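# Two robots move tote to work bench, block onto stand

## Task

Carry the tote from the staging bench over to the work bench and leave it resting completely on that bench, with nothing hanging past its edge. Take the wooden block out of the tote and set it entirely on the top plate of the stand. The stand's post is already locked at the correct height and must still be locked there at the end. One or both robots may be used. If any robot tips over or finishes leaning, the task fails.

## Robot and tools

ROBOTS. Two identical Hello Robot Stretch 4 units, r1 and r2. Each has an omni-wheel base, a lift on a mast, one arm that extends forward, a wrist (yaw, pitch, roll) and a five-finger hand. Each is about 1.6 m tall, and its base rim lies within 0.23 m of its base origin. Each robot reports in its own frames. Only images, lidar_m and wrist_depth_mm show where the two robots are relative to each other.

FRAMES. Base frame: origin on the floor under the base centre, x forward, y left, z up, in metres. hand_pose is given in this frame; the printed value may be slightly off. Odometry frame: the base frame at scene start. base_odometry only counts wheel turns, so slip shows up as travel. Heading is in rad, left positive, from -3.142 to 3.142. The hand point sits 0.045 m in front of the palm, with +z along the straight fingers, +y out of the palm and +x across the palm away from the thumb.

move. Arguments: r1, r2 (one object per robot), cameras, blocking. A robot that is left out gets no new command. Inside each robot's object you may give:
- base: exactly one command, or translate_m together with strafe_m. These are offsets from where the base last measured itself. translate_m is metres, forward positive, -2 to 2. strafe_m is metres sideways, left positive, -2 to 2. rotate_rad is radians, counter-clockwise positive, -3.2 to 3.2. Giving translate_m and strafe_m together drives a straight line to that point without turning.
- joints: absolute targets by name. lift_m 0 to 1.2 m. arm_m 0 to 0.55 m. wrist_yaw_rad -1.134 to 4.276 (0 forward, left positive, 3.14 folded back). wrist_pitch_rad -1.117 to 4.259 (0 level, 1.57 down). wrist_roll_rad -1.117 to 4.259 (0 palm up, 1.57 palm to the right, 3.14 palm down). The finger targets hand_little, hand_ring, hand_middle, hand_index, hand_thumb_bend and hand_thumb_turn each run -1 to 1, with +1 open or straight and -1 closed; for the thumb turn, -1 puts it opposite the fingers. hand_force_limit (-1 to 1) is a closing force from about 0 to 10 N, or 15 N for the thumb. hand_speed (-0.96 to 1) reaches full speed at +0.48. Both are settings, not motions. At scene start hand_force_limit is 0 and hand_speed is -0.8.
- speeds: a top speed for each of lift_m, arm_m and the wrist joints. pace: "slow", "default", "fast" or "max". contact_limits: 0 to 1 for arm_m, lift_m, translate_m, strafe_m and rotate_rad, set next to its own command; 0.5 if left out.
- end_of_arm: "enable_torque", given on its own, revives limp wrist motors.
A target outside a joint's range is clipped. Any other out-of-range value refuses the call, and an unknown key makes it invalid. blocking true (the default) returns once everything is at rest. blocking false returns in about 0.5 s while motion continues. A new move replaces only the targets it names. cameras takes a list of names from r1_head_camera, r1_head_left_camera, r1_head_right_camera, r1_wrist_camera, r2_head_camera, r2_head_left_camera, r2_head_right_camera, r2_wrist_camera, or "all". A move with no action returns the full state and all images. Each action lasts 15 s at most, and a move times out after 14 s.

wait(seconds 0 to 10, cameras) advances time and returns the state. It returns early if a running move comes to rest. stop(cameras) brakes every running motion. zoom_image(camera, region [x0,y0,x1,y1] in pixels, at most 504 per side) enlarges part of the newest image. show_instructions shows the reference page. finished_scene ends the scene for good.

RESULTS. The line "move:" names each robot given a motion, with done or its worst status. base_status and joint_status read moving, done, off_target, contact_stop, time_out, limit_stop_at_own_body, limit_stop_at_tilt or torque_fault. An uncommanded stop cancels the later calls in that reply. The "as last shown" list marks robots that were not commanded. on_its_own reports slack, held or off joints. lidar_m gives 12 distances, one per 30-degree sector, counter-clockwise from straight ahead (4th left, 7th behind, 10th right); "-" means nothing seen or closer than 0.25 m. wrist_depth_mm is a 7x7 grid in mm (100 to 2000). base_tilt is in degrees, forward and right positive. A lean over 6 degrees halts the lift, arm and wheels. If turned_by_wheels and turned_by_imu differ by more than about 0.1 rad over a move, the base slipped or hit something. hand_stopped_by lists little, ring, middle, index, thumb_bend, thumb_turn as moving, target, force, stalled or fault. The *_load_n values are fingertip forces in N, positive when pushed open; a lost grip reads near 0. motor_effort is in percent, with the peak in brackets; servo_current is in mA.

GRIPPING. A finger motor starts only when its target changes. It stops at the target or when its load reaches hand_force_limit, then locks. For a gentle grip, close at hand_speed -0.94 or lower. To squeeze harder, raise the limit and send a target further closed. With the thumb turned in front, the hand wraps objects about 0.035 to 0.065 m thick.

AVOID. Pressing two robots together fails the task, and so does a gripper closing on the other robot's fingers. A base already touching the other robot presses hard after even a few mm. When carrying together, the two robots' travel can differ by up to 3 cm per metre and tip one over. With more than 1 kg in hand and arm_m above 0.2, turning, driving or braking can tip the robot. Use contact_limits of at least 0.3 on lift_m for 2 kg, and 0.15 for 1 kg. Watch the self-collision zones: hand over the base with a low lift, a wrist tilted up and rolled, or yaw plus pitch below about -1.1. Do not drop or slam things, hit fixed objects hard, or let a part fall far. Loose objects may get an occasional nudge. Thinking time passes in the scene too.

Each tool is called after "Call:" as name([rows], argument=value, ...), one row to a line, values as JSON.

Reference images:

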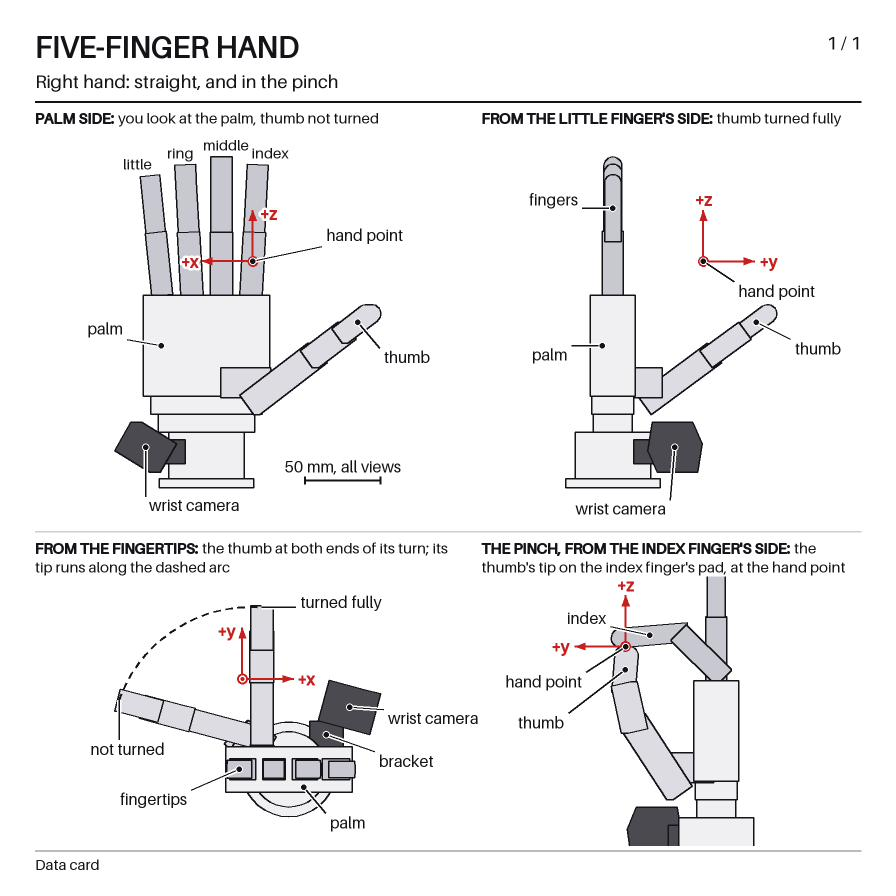

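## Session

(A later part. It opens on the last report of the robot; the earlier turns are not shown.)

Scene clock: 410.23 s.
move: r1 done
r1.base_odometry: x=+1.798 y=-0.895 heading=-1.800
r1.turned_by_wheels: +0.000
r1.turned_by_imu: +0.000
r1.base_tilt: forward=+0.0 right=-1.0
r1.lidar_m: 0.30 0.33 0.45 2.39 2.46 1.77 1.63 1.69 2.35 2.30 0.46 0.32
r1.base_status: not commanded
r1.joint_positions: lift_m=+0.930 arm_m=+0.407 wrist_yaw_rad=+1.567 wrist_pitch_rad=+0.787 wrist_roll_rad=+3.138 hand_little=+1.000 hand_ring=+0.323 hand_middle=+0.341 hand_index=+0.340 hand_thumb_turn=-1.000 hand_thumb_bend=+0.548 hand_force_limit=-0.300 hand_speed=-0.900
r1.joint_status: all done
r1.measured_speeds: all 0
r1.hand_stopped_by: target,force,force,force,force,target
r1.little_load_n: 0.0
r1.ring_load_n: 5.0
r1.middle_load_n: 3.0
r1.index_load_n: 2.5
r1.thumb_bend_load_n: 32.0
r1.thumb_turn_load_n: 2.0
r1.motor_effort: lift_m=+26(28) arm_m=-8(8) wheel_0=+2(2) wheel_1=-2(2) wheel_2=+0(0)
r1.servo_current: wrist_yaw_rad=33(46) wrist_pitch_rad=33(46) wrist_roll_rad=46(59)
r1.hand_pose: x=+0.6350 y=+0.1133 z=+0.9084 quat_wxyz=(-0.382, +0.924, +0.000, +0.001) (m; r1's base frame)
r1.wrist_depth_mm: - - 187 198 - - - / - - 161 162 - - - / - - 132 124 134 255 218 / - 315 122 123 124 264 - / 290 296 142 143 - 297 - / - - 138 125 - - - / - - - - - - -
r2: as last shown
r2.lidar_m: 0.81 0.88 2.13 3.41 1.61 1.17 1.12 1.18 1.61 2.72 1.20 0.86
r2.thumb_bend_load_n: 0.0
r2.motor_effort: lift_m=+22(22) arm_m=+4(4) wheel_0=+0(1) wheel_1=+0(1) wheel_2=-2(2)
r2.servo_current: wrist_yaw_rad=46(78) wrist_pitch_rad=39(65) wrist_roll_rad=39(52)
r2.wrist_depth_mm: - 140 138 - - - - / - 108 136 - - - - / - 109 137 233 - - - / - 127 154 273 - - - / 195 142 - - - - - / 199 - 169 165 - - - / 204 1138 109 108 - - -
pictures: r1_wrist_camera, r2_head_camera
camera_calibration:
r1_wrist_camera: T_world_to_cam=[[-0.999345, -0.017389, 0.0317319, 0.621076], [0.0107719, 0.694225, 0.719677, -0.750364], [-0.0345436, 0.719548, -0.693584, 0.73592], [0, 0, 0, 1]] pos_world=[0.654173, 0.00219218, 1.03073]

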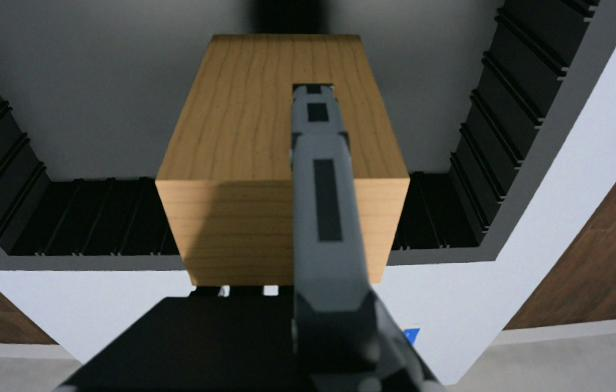

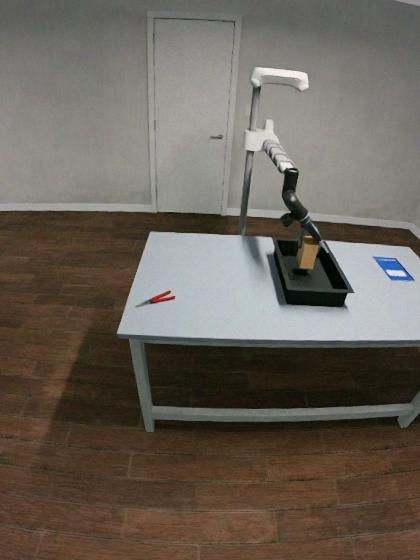

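Call:
move(r1={"joints": {"lift_m": 1.16}, "pace": "slow"}, r2={"joints": {"lift_m": 1.1}})

Call:
move(r1={"joints": {"arm_m": 0.05}, "speeds": {"arm_m": 0.2}}, r2={"joints": {"wrist_yaw_rad": 0.0, "wrist_pitch_rad": 1.57, "wrist_roll_rad": 0.0}}, cameras=["r1_wrist_camera", "r2_head_camera", "r1_head_camera", "r2_wrist_camera"])

Scene clock: 443.47 s.
move: r1 done; r2 done
r1.base_odometry: x=+1.798 y=-0.895 heading=-1.800
r1.turned_by_wheels: +0.000
r1.turned_by_imu: +0.001
r1.base_tilt: forward=+0.0 right=-0.9
r1.lidar_m: 0.30 0.32 0.45 2.39 2.44 1.75 1.66 1.70 2.33 2.34 0.46 0.33
r1.base_status: not commanded
r1.joint_positions: lift_m=+1.160 arm_m=+0.407 wrist_yaw_rad=+1.567 wrist_pitch_rad=+0.787 wrist_roll_rad=+3.138 hand_little=+1.000 hand_ring=+0.323 hand_middle=+0.341 hand_index=+0.340 hand_thumb_turn=-1.000 hand_thumb_bend=+0.548 hand_force_limit=-0.300 hand_speed=-0.900
r1.joint_status: all done
r1.measured_speeds: all 0
r1.hand_stopped_by: target,force,force,force,force,target
r1.little_load_n: 0.0
r1.ring_load_n: 5.0
r1.middle_load_n: 3.0
r1.index_load_n: 2.0
r1.thumb_bend_load_n: 32.0
r1.thumb_turn_load_n: 2.0
r1.motor_effort: lift_m=+26(28) arm_m=-8(8) wheel_0=+1(2) wheel_1=-2(2) wheel_2=+0(0)
r1.servo_current: wrist_yaw_rad=39(46) wrist_pitch_rad=39(39) wrist_roll_rad=65(65)
r1.hand_pose: x=+0.6350 y=+0.1133 z=+1.1384 quat_wxyz=(-0.382, +0.924, +0.000, +0.001) (m; r1's base frame)
r1.wrist_depth_mm: 389 - 187 198 407 - 1281 / - - 161 162 424 - 1397 / - - 132 124 135 - 1618 / 1808 - 122 123 121 1863 1863 / - - 142 143 - - - / - - 138 125 - - - / - - - - - - -
r2.base_odometry: x=+0.699 y=-1.778 heading=+0.270
r2.turned_by_wheels: +0.000
r2.turned_by_imu: +0.001
r2.base_tilt: forward=+0.3 right=+0.1
r2.lidar_m: 0.82 0.87 2.12 3.40 1.61 1.17 1.11 1.18 1.63 2.73 1.21 0.87
r2.base_status: not commanded
r2.joint_positions: lift_m=+1.100 arm_m=+0.000 wrist_yaw_rad=+3.220 wrist_pitch_rad=+0.005 wrist_roll_rad=+0.000 hand_little=+1.000 hand_ring=+1.000 hand_middle=+1.000 hand_index=+1.000 hand_thumb_turn=+1.000 hand_thumb_bend=+1.000 hand_force_limit=+0.000 hand_speed=-0.800
r2.joint_status: all done
r2.measured_speeds: all 0
r2.hand_stopped_by: target,target,target,target,target,target
r2.little_load_n: 0.0
r2.ring_load_n: 0.0
r2.middle_load_n: 0.0
r2.index_load_n: 0.0
r2.thumb_bend_load_n: 0.0
r2.thumb_turn_load_n: 0.0
r2.motor_effort: lift_m=+26(29) arm_m=+4(4) wheel_0=-1(1) wheel_1=+0(1) wheel_2=-2(2)
r2.servo_current: wrist_yaw_rad=52(72) wrist_pitch_rad=52(72) wrist_roll_rad=33(52)
r2.hand_pose: x=-0.0595 y=+0.1004 z=+1.3370 quat_wxyz=(-0.518, -0.520, +0.481, +0.479) (m; r2's base frame)
r2.wrist_depth_mm: - 139 138 - - - - / - 108 137 - - - - / - 109 137 233 - - - / - 127 154 - - - - / 195 142 - - - - - / 200 - 168 164 - - - / 204 - 109 108 - - -
pictures: none

Scene clock: 446.03 s.
move: r1 done; r2 done
r1.base_odometry: x=+1.798 y=-0.895 heading=-1.800
r1.turned_by_wheels: +0.000
r1.turned_by_imu: +0.000
r1.base_tilt: forward=+0.1 right=-0.9
r1.lidar_m: 0.30 0.26 0.45 2.40 2.44 1.76 1.65 1.69 2.33 2.33 0.45 0.32
r1.base_status: not commanded
r1.joint_positions: lift_m=+1.160 arm_m=+0.050 wrist_yaw_rad=+1.567 wrist_pitch_rad=+0.787 wrist_roll_rad=+3.138 hand_little=+1.000 hand_ring=+0.323 hand_middle=+0.341 hand_index=+0.340 hand_thumb_turn=-1.000 hand_thumb_bend=+0.548 hand_force_limit=-0.300 hand_speed=-0.900
r1.joint_status: all done
r1.measured_speeds: all 0
r1.hand_stopped_by: target,force,force,force,force,target
r1.little_load_n: 0.0
r1.ring_load_n: 5.0
r1.middle_load_n: 3.0
r1.index_load_n: 3.0
r1.thumb_bend_load_n: 32.5
r1.thumb_turn_load_n: 2.0
r1.motor_effort: lift_m=+26(26) arm_m=-8(10) wheel_0=+2(2) wheel_1=-2(2) wheel_2=+0(0)
r1.servo_current: wrist_yaw_rad=39(46) wrist_pitch_rad=33(46) wrist_roll_rad=46(59)
r1.hand_pose: x=+0.2785 y=+0.1134 z=+1.1384 quat_wxyz=(-0.382, +0.924, +0.000, +0.001) (m; r1's base frame)
r1.wrist_depth_mm: - 436 187 200 1255 1281 1281 / 477 445 161 162 1336 1397 1430 / - - 132 124 134 1618 1576 / - - 122 123 121 1863 1921 / - - 142 143 - - - / - - 138 125 - - - / - - - - - - -
r2.base_odometry: x=+0.699 y=-1.778 heading=+0.270
r2.turned_by_wheels: +0.000
r2.turned_by_imu: +0.000
r2.base_tilt: forward=+0.3 right=+0.1
r2.lidar_m: 0.82 0.87 2.12 3.40 1.62 1.19 1.12 1.18 1.61 2.73 1.20 0.88
r2.base_status: not commanded
r2.joint_positions: lift_m=+1.100 arm_m=+0.000 wrist_yaw_rad=+0.001 wrist_pitch_rad=+1.569 wrist_roll_rad=+0.000 hand_little=+1.000 hand_ring=+1.000 hand_middle=+1.000 hand_index=+1.000 hand_thumb_turn=+1.000 hand_thumb_bend=+1.000 hand_force_limit=+0.000 hand_speed=-0.800
r2.joint_status: all done
r2.measured_speeds: all 0
r2.hand_stopped_by: target,target,target,target,target,target
r2.little_load_n: 0.0
r2.ring_load_n: 0.0
r2.middle_load_n: 0.0
r2.index_load_n: 0.0
r2.thumb_bend_load_n: 0.0
r2.thumb_turn_load_n: 0.0
r2.motor_effort: lift_m=+26(26) arm_m=+4(4) wheel_0=+0(1) wheel_1=+0(1) wheel_2=-2(2)
r2.servo_current: wrist_yaw_rad=46(124) wrist_pitch_rad=52(78) wrist_roll_rad=39(91)
r2.hand_pose: x=+0.2317 y=-0.1182 z=+1.0565 quat_wxyz=(+0.001, +0.707, +0.708, +0.001) (m; r2's base frame)
r2.wrist_depth_mm: 1281 1281 1255 1255 1229 1229 1205 / 1281 1281 1229 1229 1229 1229 1205 / 1281 1281 1229 1229 1229 1229 1205 / 1255 1281 1255 1205 1229 1205 1205 / 1281 1255 1255 1008 1229 1205 - / 1255 1281 1255 189 1229 - - / 1281 1281 108 108 - - -
pictures: r1_head_camera, r1_wrist_camera, r2_head_camera, r2_wrist_camera
camera_calibration:
r1_wrist_camera: T_world_to_cam=[[-0.999344, -0.0176001, 0.0316578, 0.257606], [0.0105697, 0.694273, 0.719634, -0.912005], [-0.0346448, 0.719496, -0.693632, 0.883149], [0, 0, 0, 1]] pos_world=[0.297673, 0.00229243, 1.26073]
r2_wrist_camera: T_world_to_cam=[[-0.0287269, -0.998301, -0.0506887, -0.0353718], [-0.999124, 0.0302201, -0.0289421, 0.26679], [0.0304247, 0.0498129, -0.998295, 1.21293], [0, 0, 0, 1]] pos_world=[0.228637, -0.103794, 1.21679]

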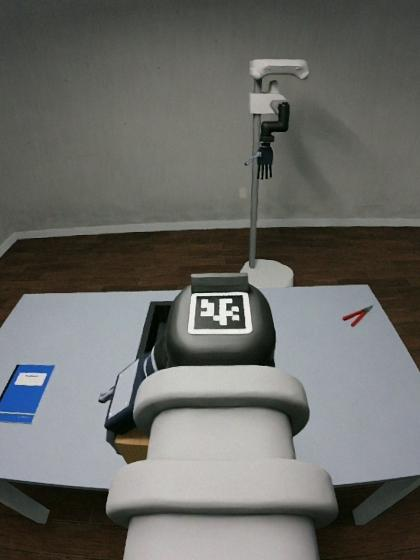

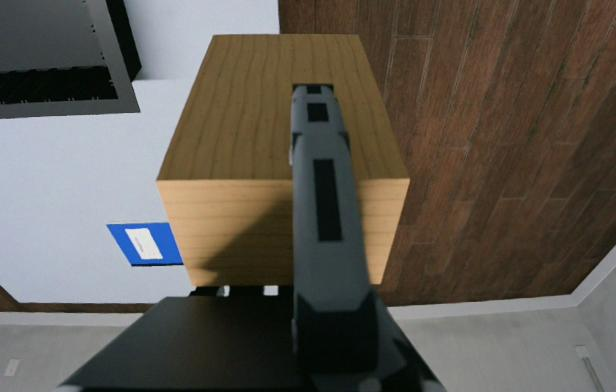

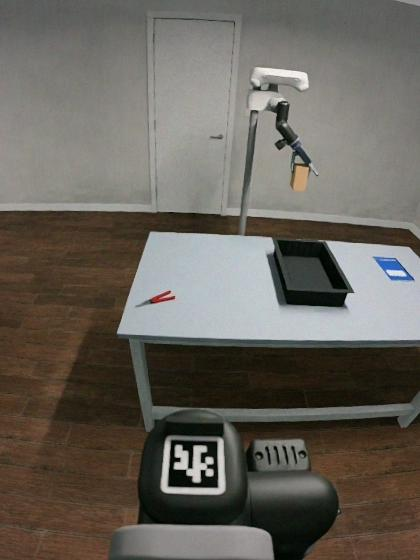

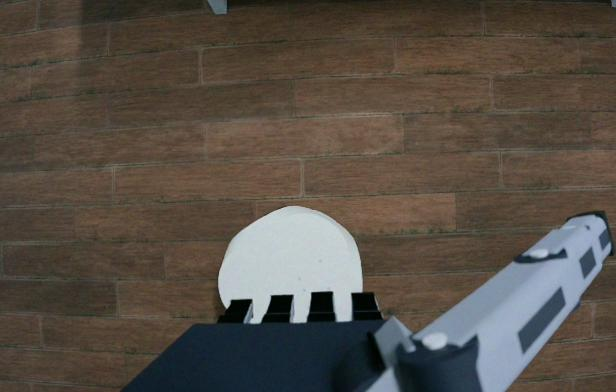

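Call:
move(r1={"base": {"translate_m": -0.4}}, r2={"base": {"strafe_m": -0.386}})

Call:
move(r1={"base": {"strafe_m": -2.0}}, r2={"base": {"translate_m": 0.46}, "pace": "slow"}, cameras=["r1_wrist_camera", "r1_head_camera", "r1_head_right_camera"])

Scene clock: 461.07 s.
move: r1 done; r2 done
r1.base_odometry: x=+1.889 y=-0.506 heading=-1.800
r1.turned_by_wheels: +0.000
r1.turned_by_imu: +0.000
r1.base_tilt: forward=-0.1 right=-0.8
r1.lidar_m: 0.69 0.76 1.01 2.40 1.85 1.35 1.26 1.29 1.76 3.24 2.44 0.73
r1.base_status: done
r1.joint_positions: lift_m=+1.160 arm_m=+0.050 wrist_yaw_rad=+1.567 wrist_pitch_rad=+0.787 wrist_roll_rad=+3.138 hand_little=+1.000 hand_ring=+0.323 hand_middle=+0.341 hand_index=+0.340 hand_thumb_turn=-1.000 hand_thumb_bend=+0.548 hand_force_limit=-0.300 hand_speed=-0.900
r1.joint_status: not commanded
r1.measured_speeds: all 0
r1.hand_stopped_by: target,force,force,force,force,target
r1.little_load_n: 0.0
r1.ring_load_n: 5.0
r1.middle_load_n: 3.0
r1.index_load_n: 2.0
r1.thumb_bend_load_n: 32.0
r1.thumb_turn_load_n: 2.0
r1.motor_effort: lift_m=+25(26) arm_m=-8(9) wheel_0=+0(11) wheel_1=+0(11) wheel_2=-2(9)
r1.servo_current: wrist_yaw_rad=33(46) wrist_pitch_rad=33(39) wrist_roll_rad=46(59)
r1.hand_pose: x=+0.2785 y=+0.1134 z=+1.1384 quat_wxyz=(-0.382, +0.924, +0.000, +0.001) (m; r1's base frame)
r1.wrist_depth_mm: 1205 1229 1182 1229 1229 1281 1255 / 1336 1336 162 162 1366 1430 1397 / 1499 1537 132 124 134 1576 1618 / - 1708 122 123 121 1921 1921 / - - 142 143 - - - / - - 138 125 - - - / - - - - - - -
r2.base_odometry: x=+0.802 y=-2.150 heading=+0.270
r2.turned_by_wheels: +0.000
r2.turned_by_imu: +0.001
r2.base_tilt: forward=+0.4 right=+0.2
r2.lidar_m: 0.81 0.88 2.49 3.40 1.60 1.18 1.12 1.15 1.63 2.35 1.20 0.87
r2.base_status: done
r2.joint_positions: lift_m=+1.100 arm_m=+0.000 wrist_yaw_rad=+0.001 wrist_pitch_rad=+1.569 wrist_roll_rad=+0.000 hand_little=+1.000 hand_ring=+1.000 hand_middle=+1.000 hand_index=+1.000 hand_thumb_turn=+1.000 hand_thumb_bend=+1.000 hand_force_limit=+0.000 hand_speed=-0.800
r2.joint_status: not commanded
r2.measured_speeds: all 0
r2.hand_stopped_by: target,target,target,target,target,target
r2.little_load_n: 0.0
r2.ring_load_n: 0.0
r2.middle_load_n: 0.0
r2.index_load_n: 0.0
r2.thumb_bend_load_n: 0.0
r2.thumb_turn_load_n: 0.0
r2.motor_effort: lift_m=+26(26) arm_m=+4(4) wheel_0=-1(11) wheel_1=+2(10) wheel_2=-1(4)
r2.servo_current: wrist_yaw_rad=52(78) wrist_pitch_rad=46(65) wrist_roll_rad=46(52)
r2.hand_pose: x=+0.2317 y=-0.1182 z=+1.0565 quat_wxyz=(+0.001, +0.707, +0.708, +0.001) (m; r2's base frame)
r2.wrist_depth_mm: 1281 1281 1281 1229 1229 1229 1205 / 1281 1255 1255 1255 1229 1205 1205 / 1281 1281 1255 1255 1255 1205 1205 / 1281 1281 1281 1229 1205 1229 1205 / 1281 1281 1255 1042 1205 1205 - / 1255 1281 1255 189 1229 - - / 1281 1255 108 108 - - -
pictures: none

Scene clock: 469.07 s.
move: r1 done; r2 done
r1.base_odometry: x=-0.059 y=-0.051 heading=-1.800
r1.turned_by_wheels: +0.000
r1.turned_by_imu: -0.002
r1.base_tilt: forward=+0.0 right=-0.9
r1.lidar_m: 1.24 2.00 1.54 2.91 1.79 1.30 1.23 1.25 1.71 4.33 1.06 0.82
r1.base_status: done
r1.joint_positions: lift_m=+1.160 arm_m=+0.050 wrist_yaw_rad=+1.567 wrist_pitch_rad=+0.787 wrist_roll_rad=+3.138 hand_little=+1.000 hand_ring=+0.323 hand_middle=+0.341 hand_index=+0.340 hand_thumb_turn=-1.000 hand_thumb_bend=+0.548 hand_force_limit=-0.300 hand_speed=-0.900
r1.joint_status: not commanded
r1.measured_speeds: all 0
r1.hand_stopped_by: target,force,force,force,force,target
r1.little_load_n: 0.0
r1.ring_load_n: 5.0
r1.middle_load_n: 3.0
r1.index_load_n: 2.5
r1.thumb_bend_load_n: 32.0
r1.thumb_turn_load_n: 2.0
r1.motor_effort: lift_m=+25(26) arm_m=-8(8) wheel_0=-1(13) wheel_1=-1(11) wheel_2=-1(2)
r1.servo_current: wrist_yaw_rad=39(46) wrist_pitch_rad=39(46) wrist_roll_rad=59(65)
r1.hand_pose: x=+0.2785 y=+0.1133 z=+1.1385 quat_wxyz=(-0.382, +0.924, +0.000, +0.001) (m; r1's base frame)
r1.wrist_depth_mm: 1205 1229 1229 1205 1255 1281 1255 / 1336 1336 162 162 1336 1430 1430 / 1537 1537 132 124 134 1618 1618 / 1756 1808 122 123 121 1863 1863 / 1983 - 142 143 - - - / - - 138 125 - - - / - - - - - - -
r2.base_odometry: x=+1.245 y=-2.028 heading=+0.270
r2.turned_by_wheels: +0.000
r2.turned_by_imu: +0.001
r2.base_tilt: forward=+0.3 right=+0.2
r2.lidar_m: 0.38 0.41 0.55 2.39 2.23 1.65 1.58 1.66 2.28 2.34 0.54 0.40
r2.base_status: done
r2.joint_positions: lift_m=+1.100 arm_m=+0.000 wrist_yaw_rad=+0.001 wrist_pitch_rad=+1.569 wrist_roll_rad=+0.000 hand_little=+1.000 hand_ring=+1.000 hand_middle=+1.000 hand_index=+1.000 hand_thumb_turn=+1.000 hand_thumb_bend=+1.000 hand_force_limit=+0.000 hand_speed=-0.800
r2.joint_status: not commanded
r2.measured_speeds: all 0
r2.hand_stopped_by: target,target,target,target,target,target
r2.little_load_n: 0.0
r2.ring_load_n: 0.0
r2.middle_load_n: 0.0
r2.index_load_n: 0.0
r2.thumb_bend_load_n: 0.0
r2.thumb_turn_load_n: 0.0
r2.motor_effort: lift_m=+26(27) arm_m=+4(5) wheel_0=+1(8) wheel_1=+0(5) wheel_2=-1(8)
r2.servo_current: wrist_yaw_rad=52(91) wrist_pitch_rad=33(72) wrist_roll_rad=46(52)
r2.hand_pose: x=+0.2317 y=-0.1182 z=+1.0565 quat_wxyz=(+0.001, +0.707, +0.708, +0.001) (m; r2's base frame)
r2.wrist_depth_mm: - - - - - - - / - 1255 1255 1255 1229 1205 1205 / 1255 1308 1229 1255 1229 1229 1182 / 1281 1281 1229 1255 1229 1205 1205 / 1255 1255 1229 1008 1205 1205 - / 1281 1255 1255 190 1229 - - / 1255 1255 108 108 - - -
pictures: r1_head_camera, r1_head_right_camera, r1_wrist_camera
camera_calibration:
r1_wrist_camera: T_world_to_cam=[[-0.99934, -0.0176671, 0.0317282, 0.257517], [0.0105713, 0.694326, 0.719583, -0.911941], [-0.0347427, 0.719444, -0.693681, 0.88324], [0, 0, 0, 1]] pos_world=[0.297674, 0.0022927, 1.26073]

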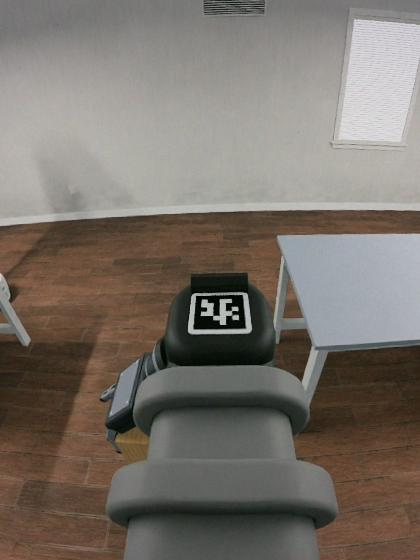

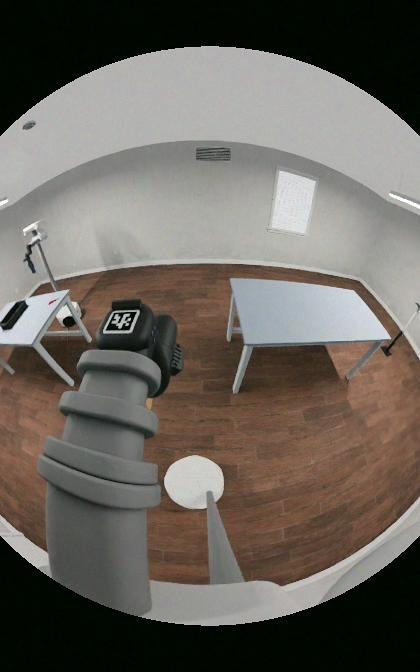

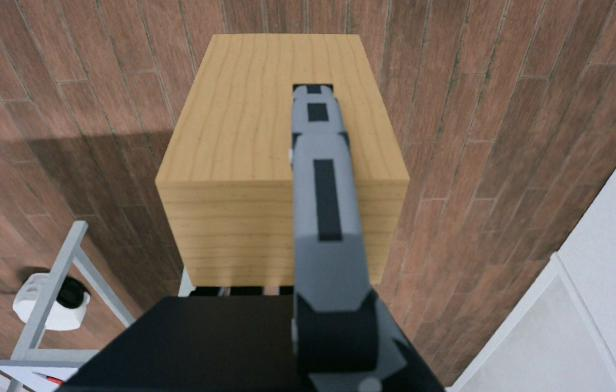

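Call:
move(r1={"base": {"strafe_m": -2.0}}, r2={"joints": {"arm_m": 0.49}}, cameras=["r1_head_camera", "r1_head_right_camera", "r2_wrist_camera", "r2_head_camera"])

Scene clock: 479.83 s.
move: r1 done; r2 done
r1.base_odometry: x=-2.007 y=+0.404 heading=-1.800
r1.turned_by_wheels: +0.000
r1.turned_by_imu: -0.001
r1.base_tilt: forward=+0.0 right=-1.0
r1.lidar_m: 0.83 0.83 1.12 3.46 1.76 1.25 1.19 1.24 1.64 2.34 2.42 1.45
r1.base_status: done
r1.joint_positions: lift_m=+1.160 arm_m=+0.050 wrist_yaw_rad=+1.567 wrist_pitch_rad=+0.788 wrist_roll_rad=+3.138 hand_little=+1.000 hand_ring=+0.323 hand_middle=+0.341 hand_index=+0.340 hand_thumb_turn=-1.000 hand_thumb_bend=+0.548 hand_force_limit=-0.300 hand_speed=-0.900
r1.joint_status: not commanded
r1.measured_speeds: all 0
r1.hand_stopped_by: target,force,force,force,force,target
r1.little_load_n: 0.0
r1.ring_load_n: 5.0
r1.middle_load_n: 3.0
r1.index_load_n: 2.5
r1.thumb_bend_load_n: 32.0
r1.thumb_turn_load_n: 2.0
r1.motor_effort: lift_m=+25(25) arm_m=-8(8) wheel_0=+1(14) wheel_1=+1(13) wheel_2=+0(2)
r1.servo_current: wrist_yaw_rad=33(52) wrist_pitch_rad=39(46) wrist_roll_rad=52(59)
r1.hand_pose: x=+0.2784 y=+0.1133 z=+1.1385 quat_wxyz=(-0.382, +0.924, +0.000, +0.001) (m; r1's base frame)
r1.wrist_depth_mm: 1205 1229 1205 1205 1229 1281 1281 / 1336 1366 162 162 1308 1430 1397 / 1499 1537 132 124 135 1618 1618 / 1708 1756 122 123 121 1863 1863 / - - 142 143 - - - / - - 138 125 - - - / - - - - - - -
r2.base_odometry: x=+1.245 y=-2.028 heading=+0.270
r2.turned_by_wheels: +0.000
r2.turned_by_imu: +0.001
r2.base_tilt: forward=+0.4 right=+0.2
r2.lidar_m: 0.37 0.39 0.56 2.38 2.25 1.66 1.57 1.65 2.27 2.33 0.54 0.38
r2.base_status: not commanded
r2.joint_positions: lift_m=+1.100 arm_m=+0.490 wrist_yaw_rad=+0.001 wrist_pitch_rad=+1.569 wrist_roll_rad=+0.000 hand_little=+1.000 hand_ring=+1.000 hand_middle=+1.000 hand_index=+1.000 hand_thumb_turn=+1.000 hand_thumb_bend=+1.000 hand_force_limit=+0.000 hand_speed=-0.800
r2.joint_status: all done
r2.measured_speeds: all 0
r2.hand_stopped_by: target,target,target,target,target,target
r2.little_load_n: 0.0
r2.ring_load_n: 0.0
r2.middle_load_n: 0.0
r2.index_load_n: 0.0
r2.thumb_bend_load_n: 0.0
r2.thumb_turn_load_n: 0.0
r2.motor_effort: lift_m=+26(26) arm_m=+4(8) wheel_0=+1(2) wheel_1=+0(1) wheel_2=+0(1)
r2.servo_current: wrist_yaw_rad=59(78) wrist_pitch_rad=46(72) wrist_roll_rad=39(52)
r2.hand_pose: x=+0.7217 y=-0.1182 z=+1.0565 quat_wxyz=(+0.001, +0.707, +0.708, +0.001) (m; r2's base frame)
r2.wrist_depth_mm: - - - - - - - / - - - - - 359 - / - - - - - 357 - / - - - - - 357 - / - - - - - 355 - / - - 168 165 204 - - / - - 109 108 - - -
pictures: r1_head_camera, r1_head_right_camera, r2_head_camera, r2_wrist_camera
camera_calibration:
r2_wrist_camera: T_world_to_cam=[[-0.0289265, -0.998295, -0.0506936, -0.0211453], [-0.999118, 0.0304196, -0.0289337, 0.756366], [0.0304265, 0.049812, -0.998295, 1.19802], [0, 0, 0, 1]] pos_world=[0.718636, -0.103793, 1.21679]

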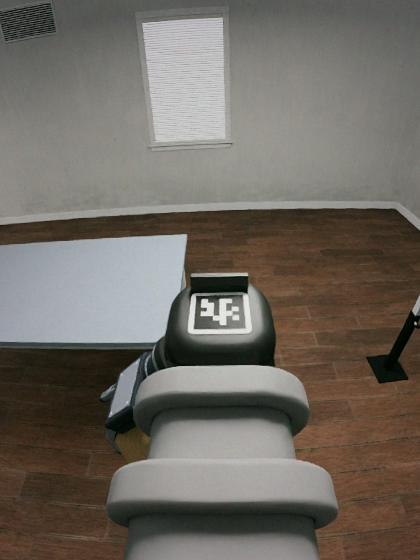

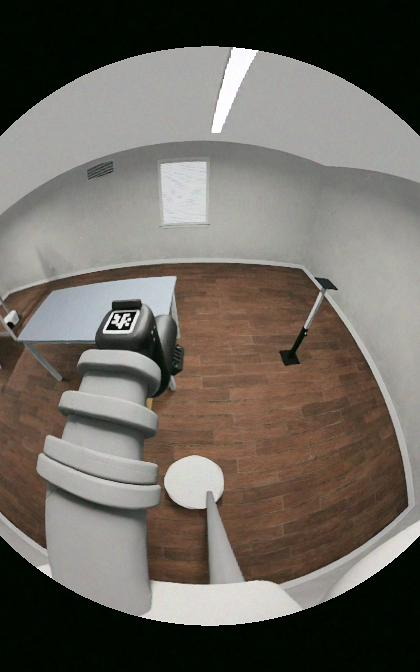

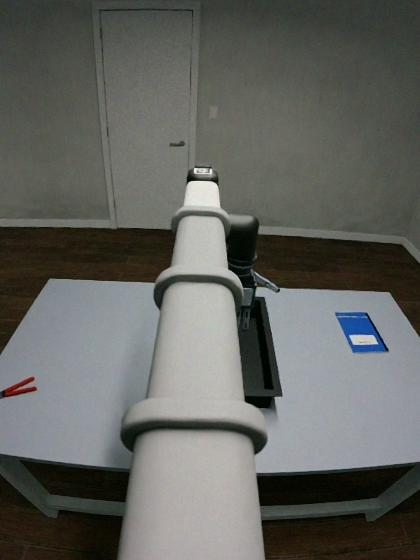

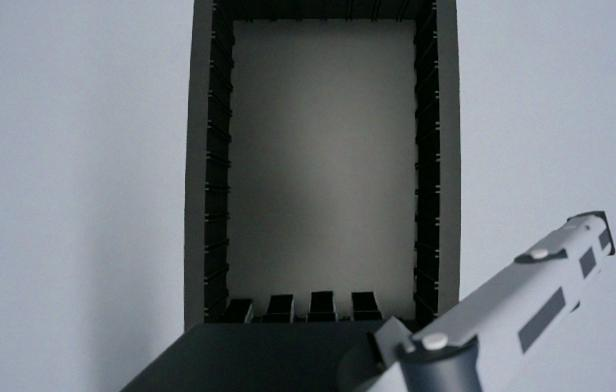

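Call:
move(r1={"base": {"strafe_m": -1.18}}, r2={"joints": {"lift_m": 0.892}, "pace": "slow", "contact_limits": {"lift_m": 0.1}}, cameras=["r1_head_camera", "r1_head_right_camera", "r1_wrist_camera", "r2_wrist_camera"])

Scene clock: 494.87 s.
move: r1 done; r2 done
r1.base_odometry: x=-3.156 y=+0.672 heading=-1.800
r1.turned_by_wheels: +0.000
r1.turned_by_imu: +0.000
r1.base_tilt: forward=-0.2 right=-0.8
r1.lidar_m: 1.12 1.98 1.57 4.68 1.72 1.25 1.16 1.20 1.22 1.16 1.19 1.63
r1.base_status: done
r1.joint_positions: lift_m=+1.160 arm_m=+0.050 wrist_yaw_rad=+1.567 wrist_pitch_rad=+0.788 wrist_roll_rad=+3.138 hand_little=+1.000 hand_ring=+0.323 hand_middle=+0.341 hand_index=+0.340 hand_thumb_turn=-1.000 hand_thumb_bend=+0.548 hand_force_limit=-0.300 hand_speed=-0.900
r1.joint_status: not commanded
r1.measured_speeds: all 0
r1.hand_stopped_by: target,force,force,force,force,target
r1.little_load_n: 0.0
r1.ring_load_n: 5.0
r1.middle_load_n: 3.0
r1.index_load_n: 2.5
r1.thumb_bend_load_n: 32.0
r1.thumb_turn_load_n: 2.0
r1.motor_effort: lift_m=+25(25) arm_m=-8(8) wheel_0=+1(13) wheel_1=+2(11) wheel_2=-1(3)
r1.servo_current: wrist_yaw_rad=39(46) wrist_pitch_rad=39(46) wrist_roll_rad=52(65)
r1.hand_pose: x=+0.2784 y=+0.1133 z=+1.1385 quat_wxyz=(-0.382, +0.924, +0.000, +0.001) (m; r1's base frame)
r1.wrist_depth_mm: 1229 1229 1205 1229 1229 1281 1281 / 1336 1366 162 162 1308 1397 1397 / 1499 1537 132 124 134 1618 1576 / 1756 1756 122 123 121 1863 1921 / 1983 - 142 143 - - - / - - 138 125 - - - / - - - - - - -
r2.base_odometry: x=+1.245 y=-2.028 heading=+0.270
r2.turned_by_wheels: +0.000
r2.turned_by_imu: +0.001
r2.base_tilt: forward=+0.3 right=+0.2
r2.lidar_m: 0.37 0.40 0.55 2.37 2.26 1.66 1.58 1.64 2.28 2.34 0.54 0.39
r2.base_status: not commanded
r2.joint_positions: lift_m=+0.892 arm_m=+0.490 wrist_yaw_rad=+0.001 wrist_pitch_rad=+1.569 wrist_roll_rad=+0.000 hand_little=+1.000 hand_ring=+1.000 hand_middle=+1.000 hand_index=+1.000 hand_thumb_turn=+1.000 hand_thumb_bend=+1.000 hand_force_limit=+0.000 hand_speed=-0.800
r2.joint_status: all done
r2.measured_speeds: all 0
r2.hand_stopped_by: target,target,target,target,target,target
r2.little_load_n: 0.0
r2.ring_load_n: 0.0
r2.middle_load_n: 0.0
r2.index_load_n: 0.0
r2.thumb_bend_load_n: 0.0
r2.thumb_turn_load_n: 0.0
r2.motor_effort: lift_m=+16(25) arm_m=+4(5) wheel_0=+1(2) wheel_1=+0(1) wheel_2=+0(1)
r2.servo_current: wrist_yaw_rad=39(72) wrist_pitch_rad=65(65) wrist_roll_rad=46(52)
r2.contact_limits: lift_m 0.1
r2.hand_pose: x=+0.7217 y=-0.1182 z=+0.8493 quat_wxyz=(+0.001, +0.707, +0.708, +0.001) (m; r2's base frame)
r2.wrist_depth_mm: - 215 247 244 241 239 - / - 220 247 243 241 238 177 / 172 223 245 242 239 237 - / - 224 244 242 239 236 190 / - 224 243 240 238 236 - / - 238 242 189 236 - - / - 212 109 108 - - -
pictures: r1_head_camera, r1_head_right_camera, r1_wrist_camera, r2_wrist_camera
camera_calibration:
r1_wrist_camera: T_world_to_cam=[[-0.999341, -0.0177323, 0.0316581, 0.257602], [0.0104707, 0.694427, 0.719487, -0.911863], [-0.0347424, 0.719345, -0.693784, 0.883438], [0, 0, 0, 1]] pos_world=[0.297673, 0.00229323, 1.26083]
r2_wrist_camera: T_world_to_cam=[[-0.0289265, -0.998295, -0.0506936, -0.031649], [-0.999118, 0.0304196, -0.0289337, 0.750371], [0.0304265, 0.049812, -0.998295, 0.991175], [0, 0, 0, 1]] pos_world=[0.718636, -0.103793, 1.00959]

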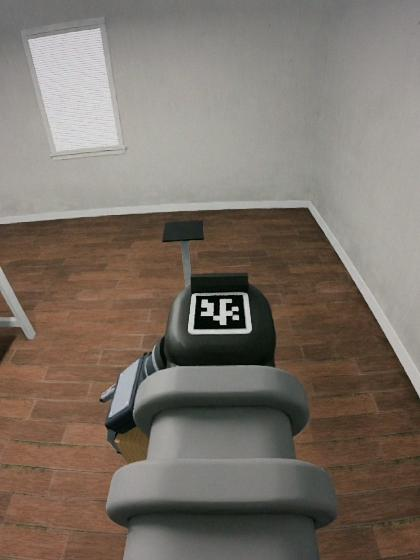

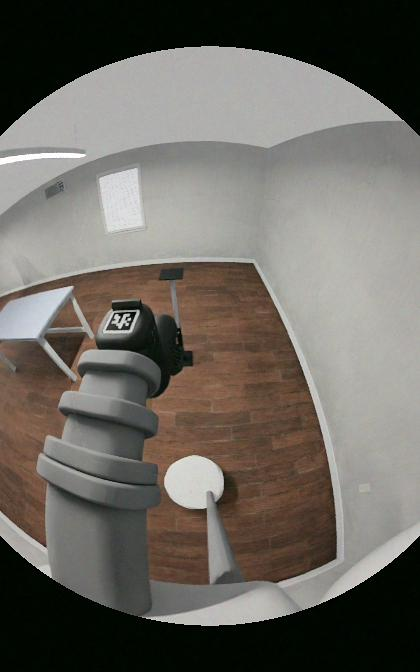

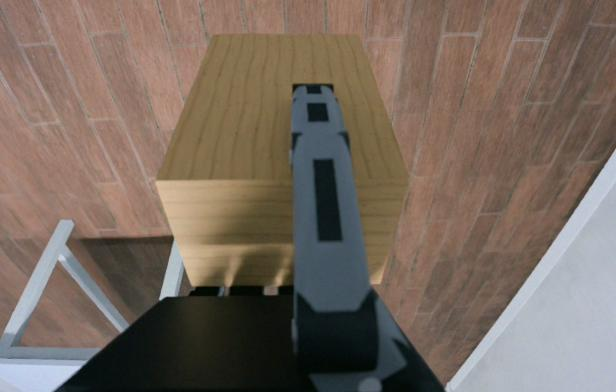

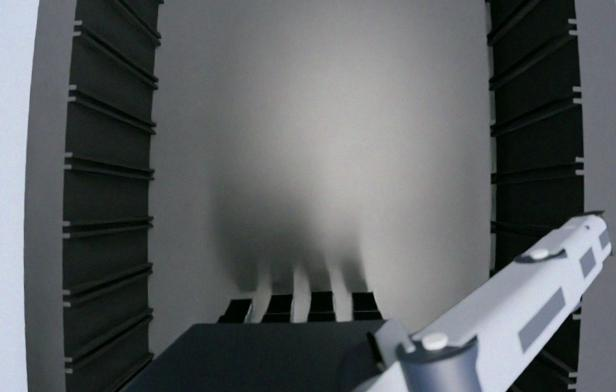

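Call:
move(r1={"base": {"translate_m": 0.45, "strafe_m": 0.02}, "pace": "slow"}, cameras=["r1_head_camera", "r1_head_right_camera", "r1_head_left_camera", "r1_wrist_camera"])

Scene clock: 509.30 s.
move: r1 done
r1.base_odometry: x=-3.238 y=+0.229 heading=-1.800
r1.turned_by_wheels: +0.000
r1.turned_by_imu: +0.002
r1.base_tilt: forward=+0.0 right=-0.8
r1.lidar_m: 0.65 0.69 1.36 1.39 2.38 1.72 1.62 1.66 1.23 1.16 1.21 1.65
r1.base_status: done
r1.joint_positions: lift_m=+1.160 arm_m=+0.050 wrist_yaw_rad=+1.567 wrist_pitch_rad=+0.788 wrist_roll_rad=+3.138 hand_little=+1.000 hand_ring=+0.323 hand_middle=+0.341 hand_index=+0.340 hand_thumb_turn=-1.000 hand_thumb_bend=+0.548 hand_force_limit=-0.300 hand_speed=-0.900
r1.joint_status: not commanded
r1.measured_speeds: all 0
r1.hand_stopped_by: target,force,force,force,force,target
r1.little_load_n: 0.0
r1.ring_load_n: 5.0
r1.middle_load_n: 3.0
r1.index_load_n: 2.5
r1.thumb_bend_load_n: 32.0
r1.thumb_turn_load_n: 2.0
r1.motor_effort: lift_m=+25(25) arm_m=-8(8) wheel_0=+2(11) wheel_1=+3(10) wheel_2=+0(7)
r1.servo_current: wrist_yaw_rad=39(46) wrist_pitch_rad=39(46) wrist_roll_rad=46(59)
r1.hand_pose: x=+0.2784 y=+0.1133 z=+1.1385 quat_wxyz=(-0.382, +0.924, +0.000, +0.001) (m; r1's base frame)
r1.wrist_depth_mm: 1205 1205 1205 1205 1255 1281 1281 / 1336 1366 161 162 1336 1397 1397 / 1499 1537 132 124 134 1618 1576 / 1756 1808 122 123 121 1863 1863 / - 1983 142 143 - - - / - - 138 124 - - - / - - - - - - -
r2: as last shown
r2.base_tilt: forward=+0.3 right=+0.3
r2.lidar_m: 0.37 0.42 0.56 2.36 2.25 1.65 1.59 1.66 2.28 2.36 0.55 0.38
r2.ring_load_n: 0.5
r2.motor_effort: lift_m=+16(16) arm_m=+4(5) wheel_0=+1(2) wheel_1=+0(1) wheel_2=+0(1)
r2.servo_current: wrist_yaw_rad=52(72) wrist_pitch_rad=20(78) wrist_roll_rad=39(59)
r2.contact_limits: lift_m 0.1
r2.wrist_depth_mm: - 215 247 243 241 238 - / - 220 246 243 241 237 177 / 172 222 245 243 240 237 - / - 224 243 241 240 237 189 / - 224 244 240 237 235 - / - 238 242 190 236 - - / - 212 108 108 - - -
pictures: r1_head_camera, r1_head_left_camera, r1_head_right_camera, r1_wrist_camera
camera_calibration:
r1_wrist_camera: T_world_to_cam=[[-0.999341, -0.0177323, 0.0316581, 0.257602], [0.0104707, 0.694427, 0.719487, -0.911863], [-0.0347424, 0.719345, -0.693784, 0.883438], [0, 0, 0, 1]] pos_world=[0.297673, 0.00229323, 1.26083]

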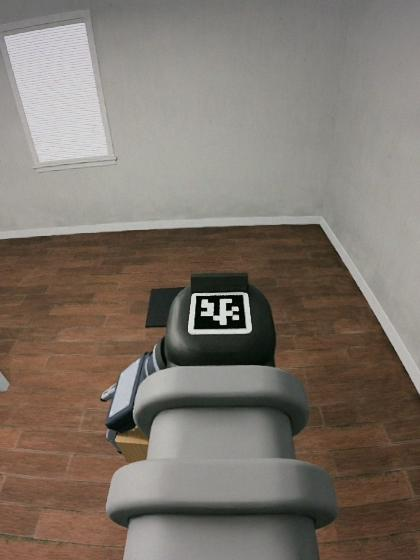

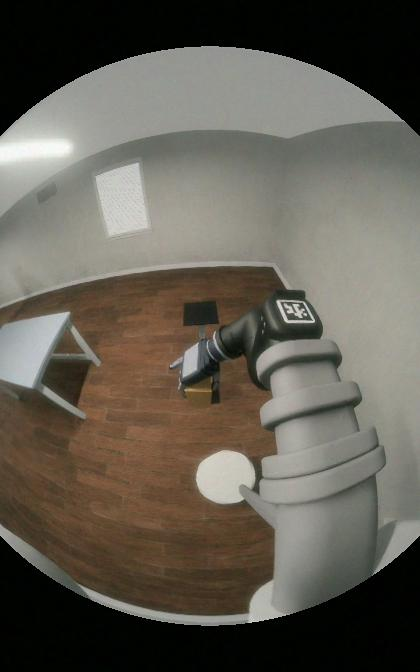

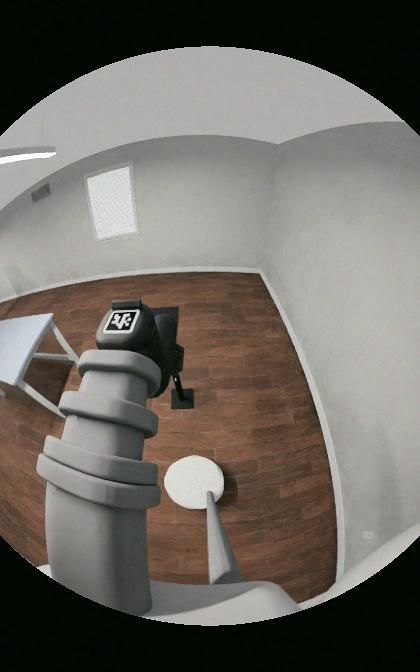

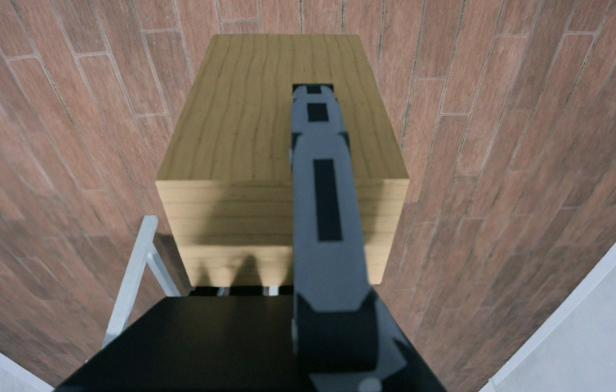

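Call:
move(r1={"joints": {"arm_m": 0.488}, "speeds": {"arm_m": 0.2}}, r2={"joints": {"arm_m": 0.44}, "speeds": {"arm_m": 0.05}, "contact_limits": {"arm_m": 0.5}}, cameras=["r1_head_camera", "r1_head_left_camera", "r1_wrist_camera", "r2_wrist_camera"])

Call:
zoom_image(camera="r1_head_left_camera", region=[130, 240, 330, 400])

Scene clock: 526.77 s.
move: r1 done; r2 done
r1.base_odometry: x=-3.238 y=+0.229 heading=-1.800
r1.turned_by_wheels: +0.000
r1.turned_by_imu: +0.001
r1.base_tilt: forward=+0.1 right=-0.8
r1.lidar_m: 0.66 0.67 1.37 1.40 2.40 1.69 1.62 1.65 1.21 1.17 1.21 1.65
r1.base_status: not commanded
r1.joint_positions: lift_m=+1.160 arm_m=+0.488 wrist_yaw_rad=+1.567 wrist_pitch_rad=+0.788 wrist_roll_rad=+3.138 hand_little=+1.000 hand_ring=+0.323 hand_middle=+0.341 hand_index=+0.340 hand_thumb_turn=-1.000 hand_thumb_bend=+0.548 hand_force_limit=-0.300 hand_speed=-0.900
r1.joint_status: all done
r1.measured_speeds: all 0
r1.hand_stopped_by: target,force,force,force,force,target
r1.little_load_n: 0.0
r1.ring_load_n: 5.0
r1.middle_load_n: 2.5
r1.index_load_n: 2.5
r1.thumb_bend_load_n: 32.0
r1.thumb_turn_load_n: 2.0
r1.motor_effort: lift_m=+25(25) arm_m=+8(11) wheel_0=+2(3) wheel_1=+3(3) wheel_2=+0(0)
r1.servo_current: wrist_yaw_rad=39(46) wrist_pitch_rad=33(46) wrist_roll_rad=59(65)
r1.hand_pose: x=+0.7158 y=+0.1133 z=+1.1385 quat_wxyz=(-0.382, +0.924, +0.000, +0.001) (m; r1's base frame)
r1.wrist_depth_mm: 1229 1229 187 198 1255 1281 1281 / 1336 1336 161 162 1308 1397 1366 / 1499 1537 132 124 134 1618 1618 / 1756 1756 122 123 121 1863 1863 / - - 142 143 - - - / - - 138 125 - - - / - - - - - - -
r2.base_odometry: x=+1.245 y=-2.028 heading=+0.270
r2.turned_by_wheels: +0.000
r2.turned_by_imu: +0.001
r2.base_tilt: forward=+0.2 right=+0.1
r2.lidar_m: 0.37 0.39 0.56 2.36 2.25 1.64 1.58 1.65 2.28 2.35 0.53 0.38
r2.base_status: not commanded
r2.joint_positions: lift_m=+0.892 arm_m=+0.440 wrist_yaw_rad=+0.001 wrist_pitch_rad=+1.569 wrist_roll_rad=+0.000 hand_little=+1.000 hand_ring=+1.000 hand_middle=+1.000 hand_index=+1.000 hand_thumb_turn=+1.000 hand_thumb_bend=+1.000 hand_force_limit=+0.000 hand_speed=-0.800
r2.joint_status: all done
r2.measured_speeds: all 0
r2.hand_stopped_by: target,target,target,target,target,target
r2.little_load_n: 0.0
r2.ring_load_n: 0.0
r2.middle_load_n: 0.0
r2.index_load_n: 0.0
r2.thumb_bend_load_n: 0.0
r2.thumb_turn_load_n: 0.0
r2.motor_effort: lift_m=+16(16) arm_m=-4(9) wheel_0=+1(2) wheel_1=+0(1) wheel_2=+0(1)
r2.servo_current: wrist_yaw_rad=39(65) wrist_pitch_rad=59(72) wrist_roll_rad=39(52)
r2.contact_limits: arm_m 0.5; lift_m 0.1
r2.hand_pose: x=+0.6717 y=-0.1182 z=+0.8493 quat_wxyz=(+0.001, +0.707, +0.708, +0.001) (m; r2's base frame)
r2.wrist_depth_mm: - 216 244 240 239 236 - / 169 223 243 241 238 236 175 / 166 226 243 241 238 236 - / 166 226 243 240 238 236 175 / 167 227 243 240 238 236 - / 166 224 243 189 236 - - / - 184 109 108 - - -
pictures: r1_head_camera, r1_head_left_camera, r1_wrist_camera, r2_wrist_camera
camera_calibration:
r1_wrist_camera: T_world_to_cam=[[-0.999341, -0.0177323, 0.0316581, 0.694614], [0.0104707, 0.694427, 0.719487, -0.916442], [-0.0347424, 0.719345, -0.693784, 0.898631], [0, 0, 0, 1]] pos_world=[0.734973, 0.00229323, 1.26083]
r2_wrist_camera: T_world_to_cam=[[-0.0289265, -0.998295, -0.0506936, -0.0330953], [-0.999118, 0.0304196, -0.0289337, 0.700415], [0.0304265, 0.049812, -0.998295, 0.992696], [0, 0, 0, 1]] pos_world=[0.668636, -0.103793, 1.00959]

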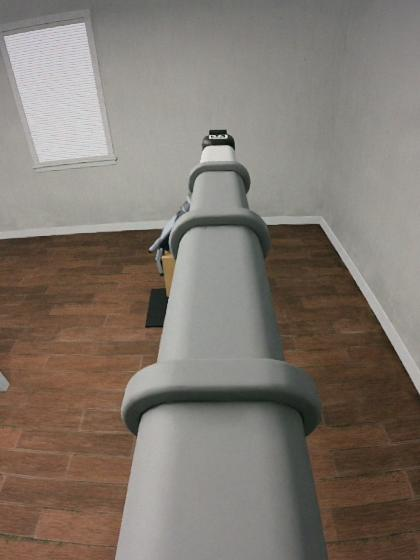

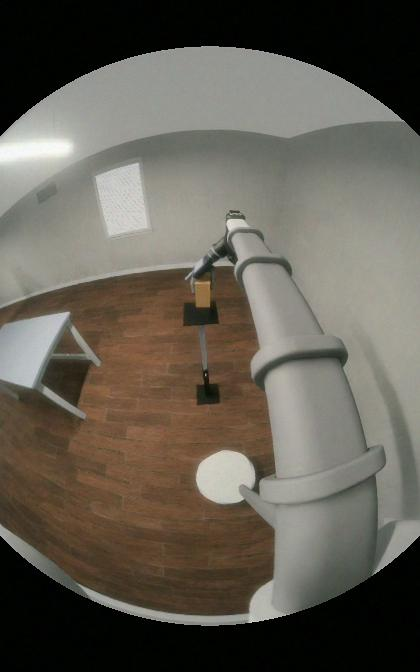

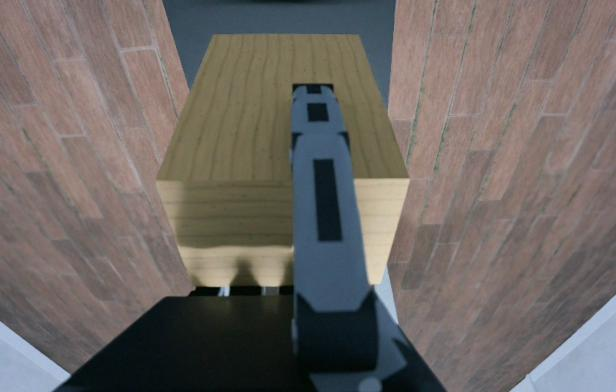

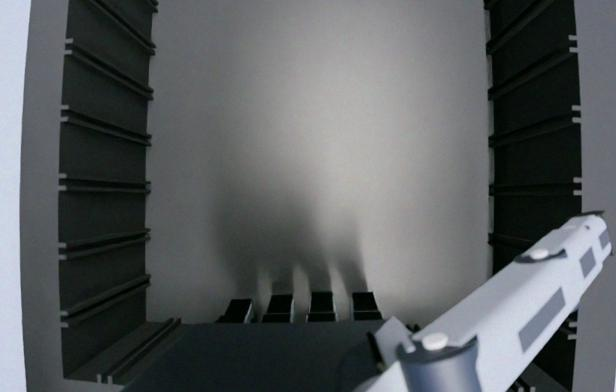

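Scaled by 2.520 from the camera's 420x672 image, which has a finer 600x960 frame.

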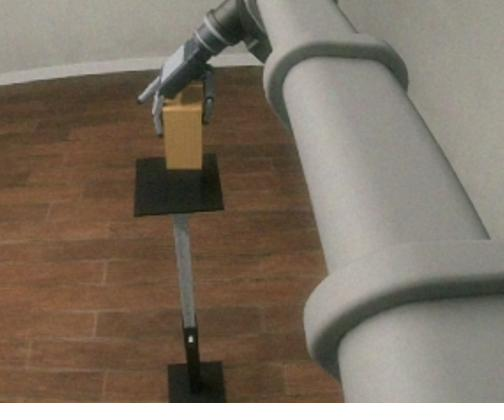

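Call:
zoom_image(camera="r1_head_camera", region=[120, 220, 220, 350])

Scaled by 3.877 from the camera's 420x560 image, which has a finer 1200x1600 frame.

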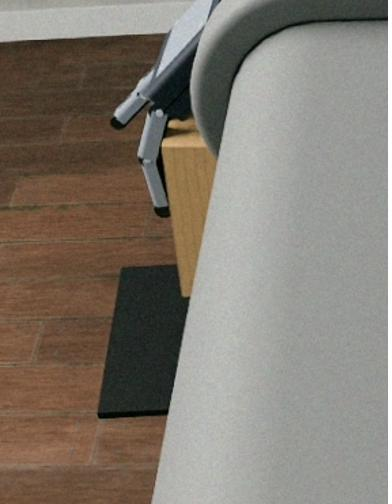

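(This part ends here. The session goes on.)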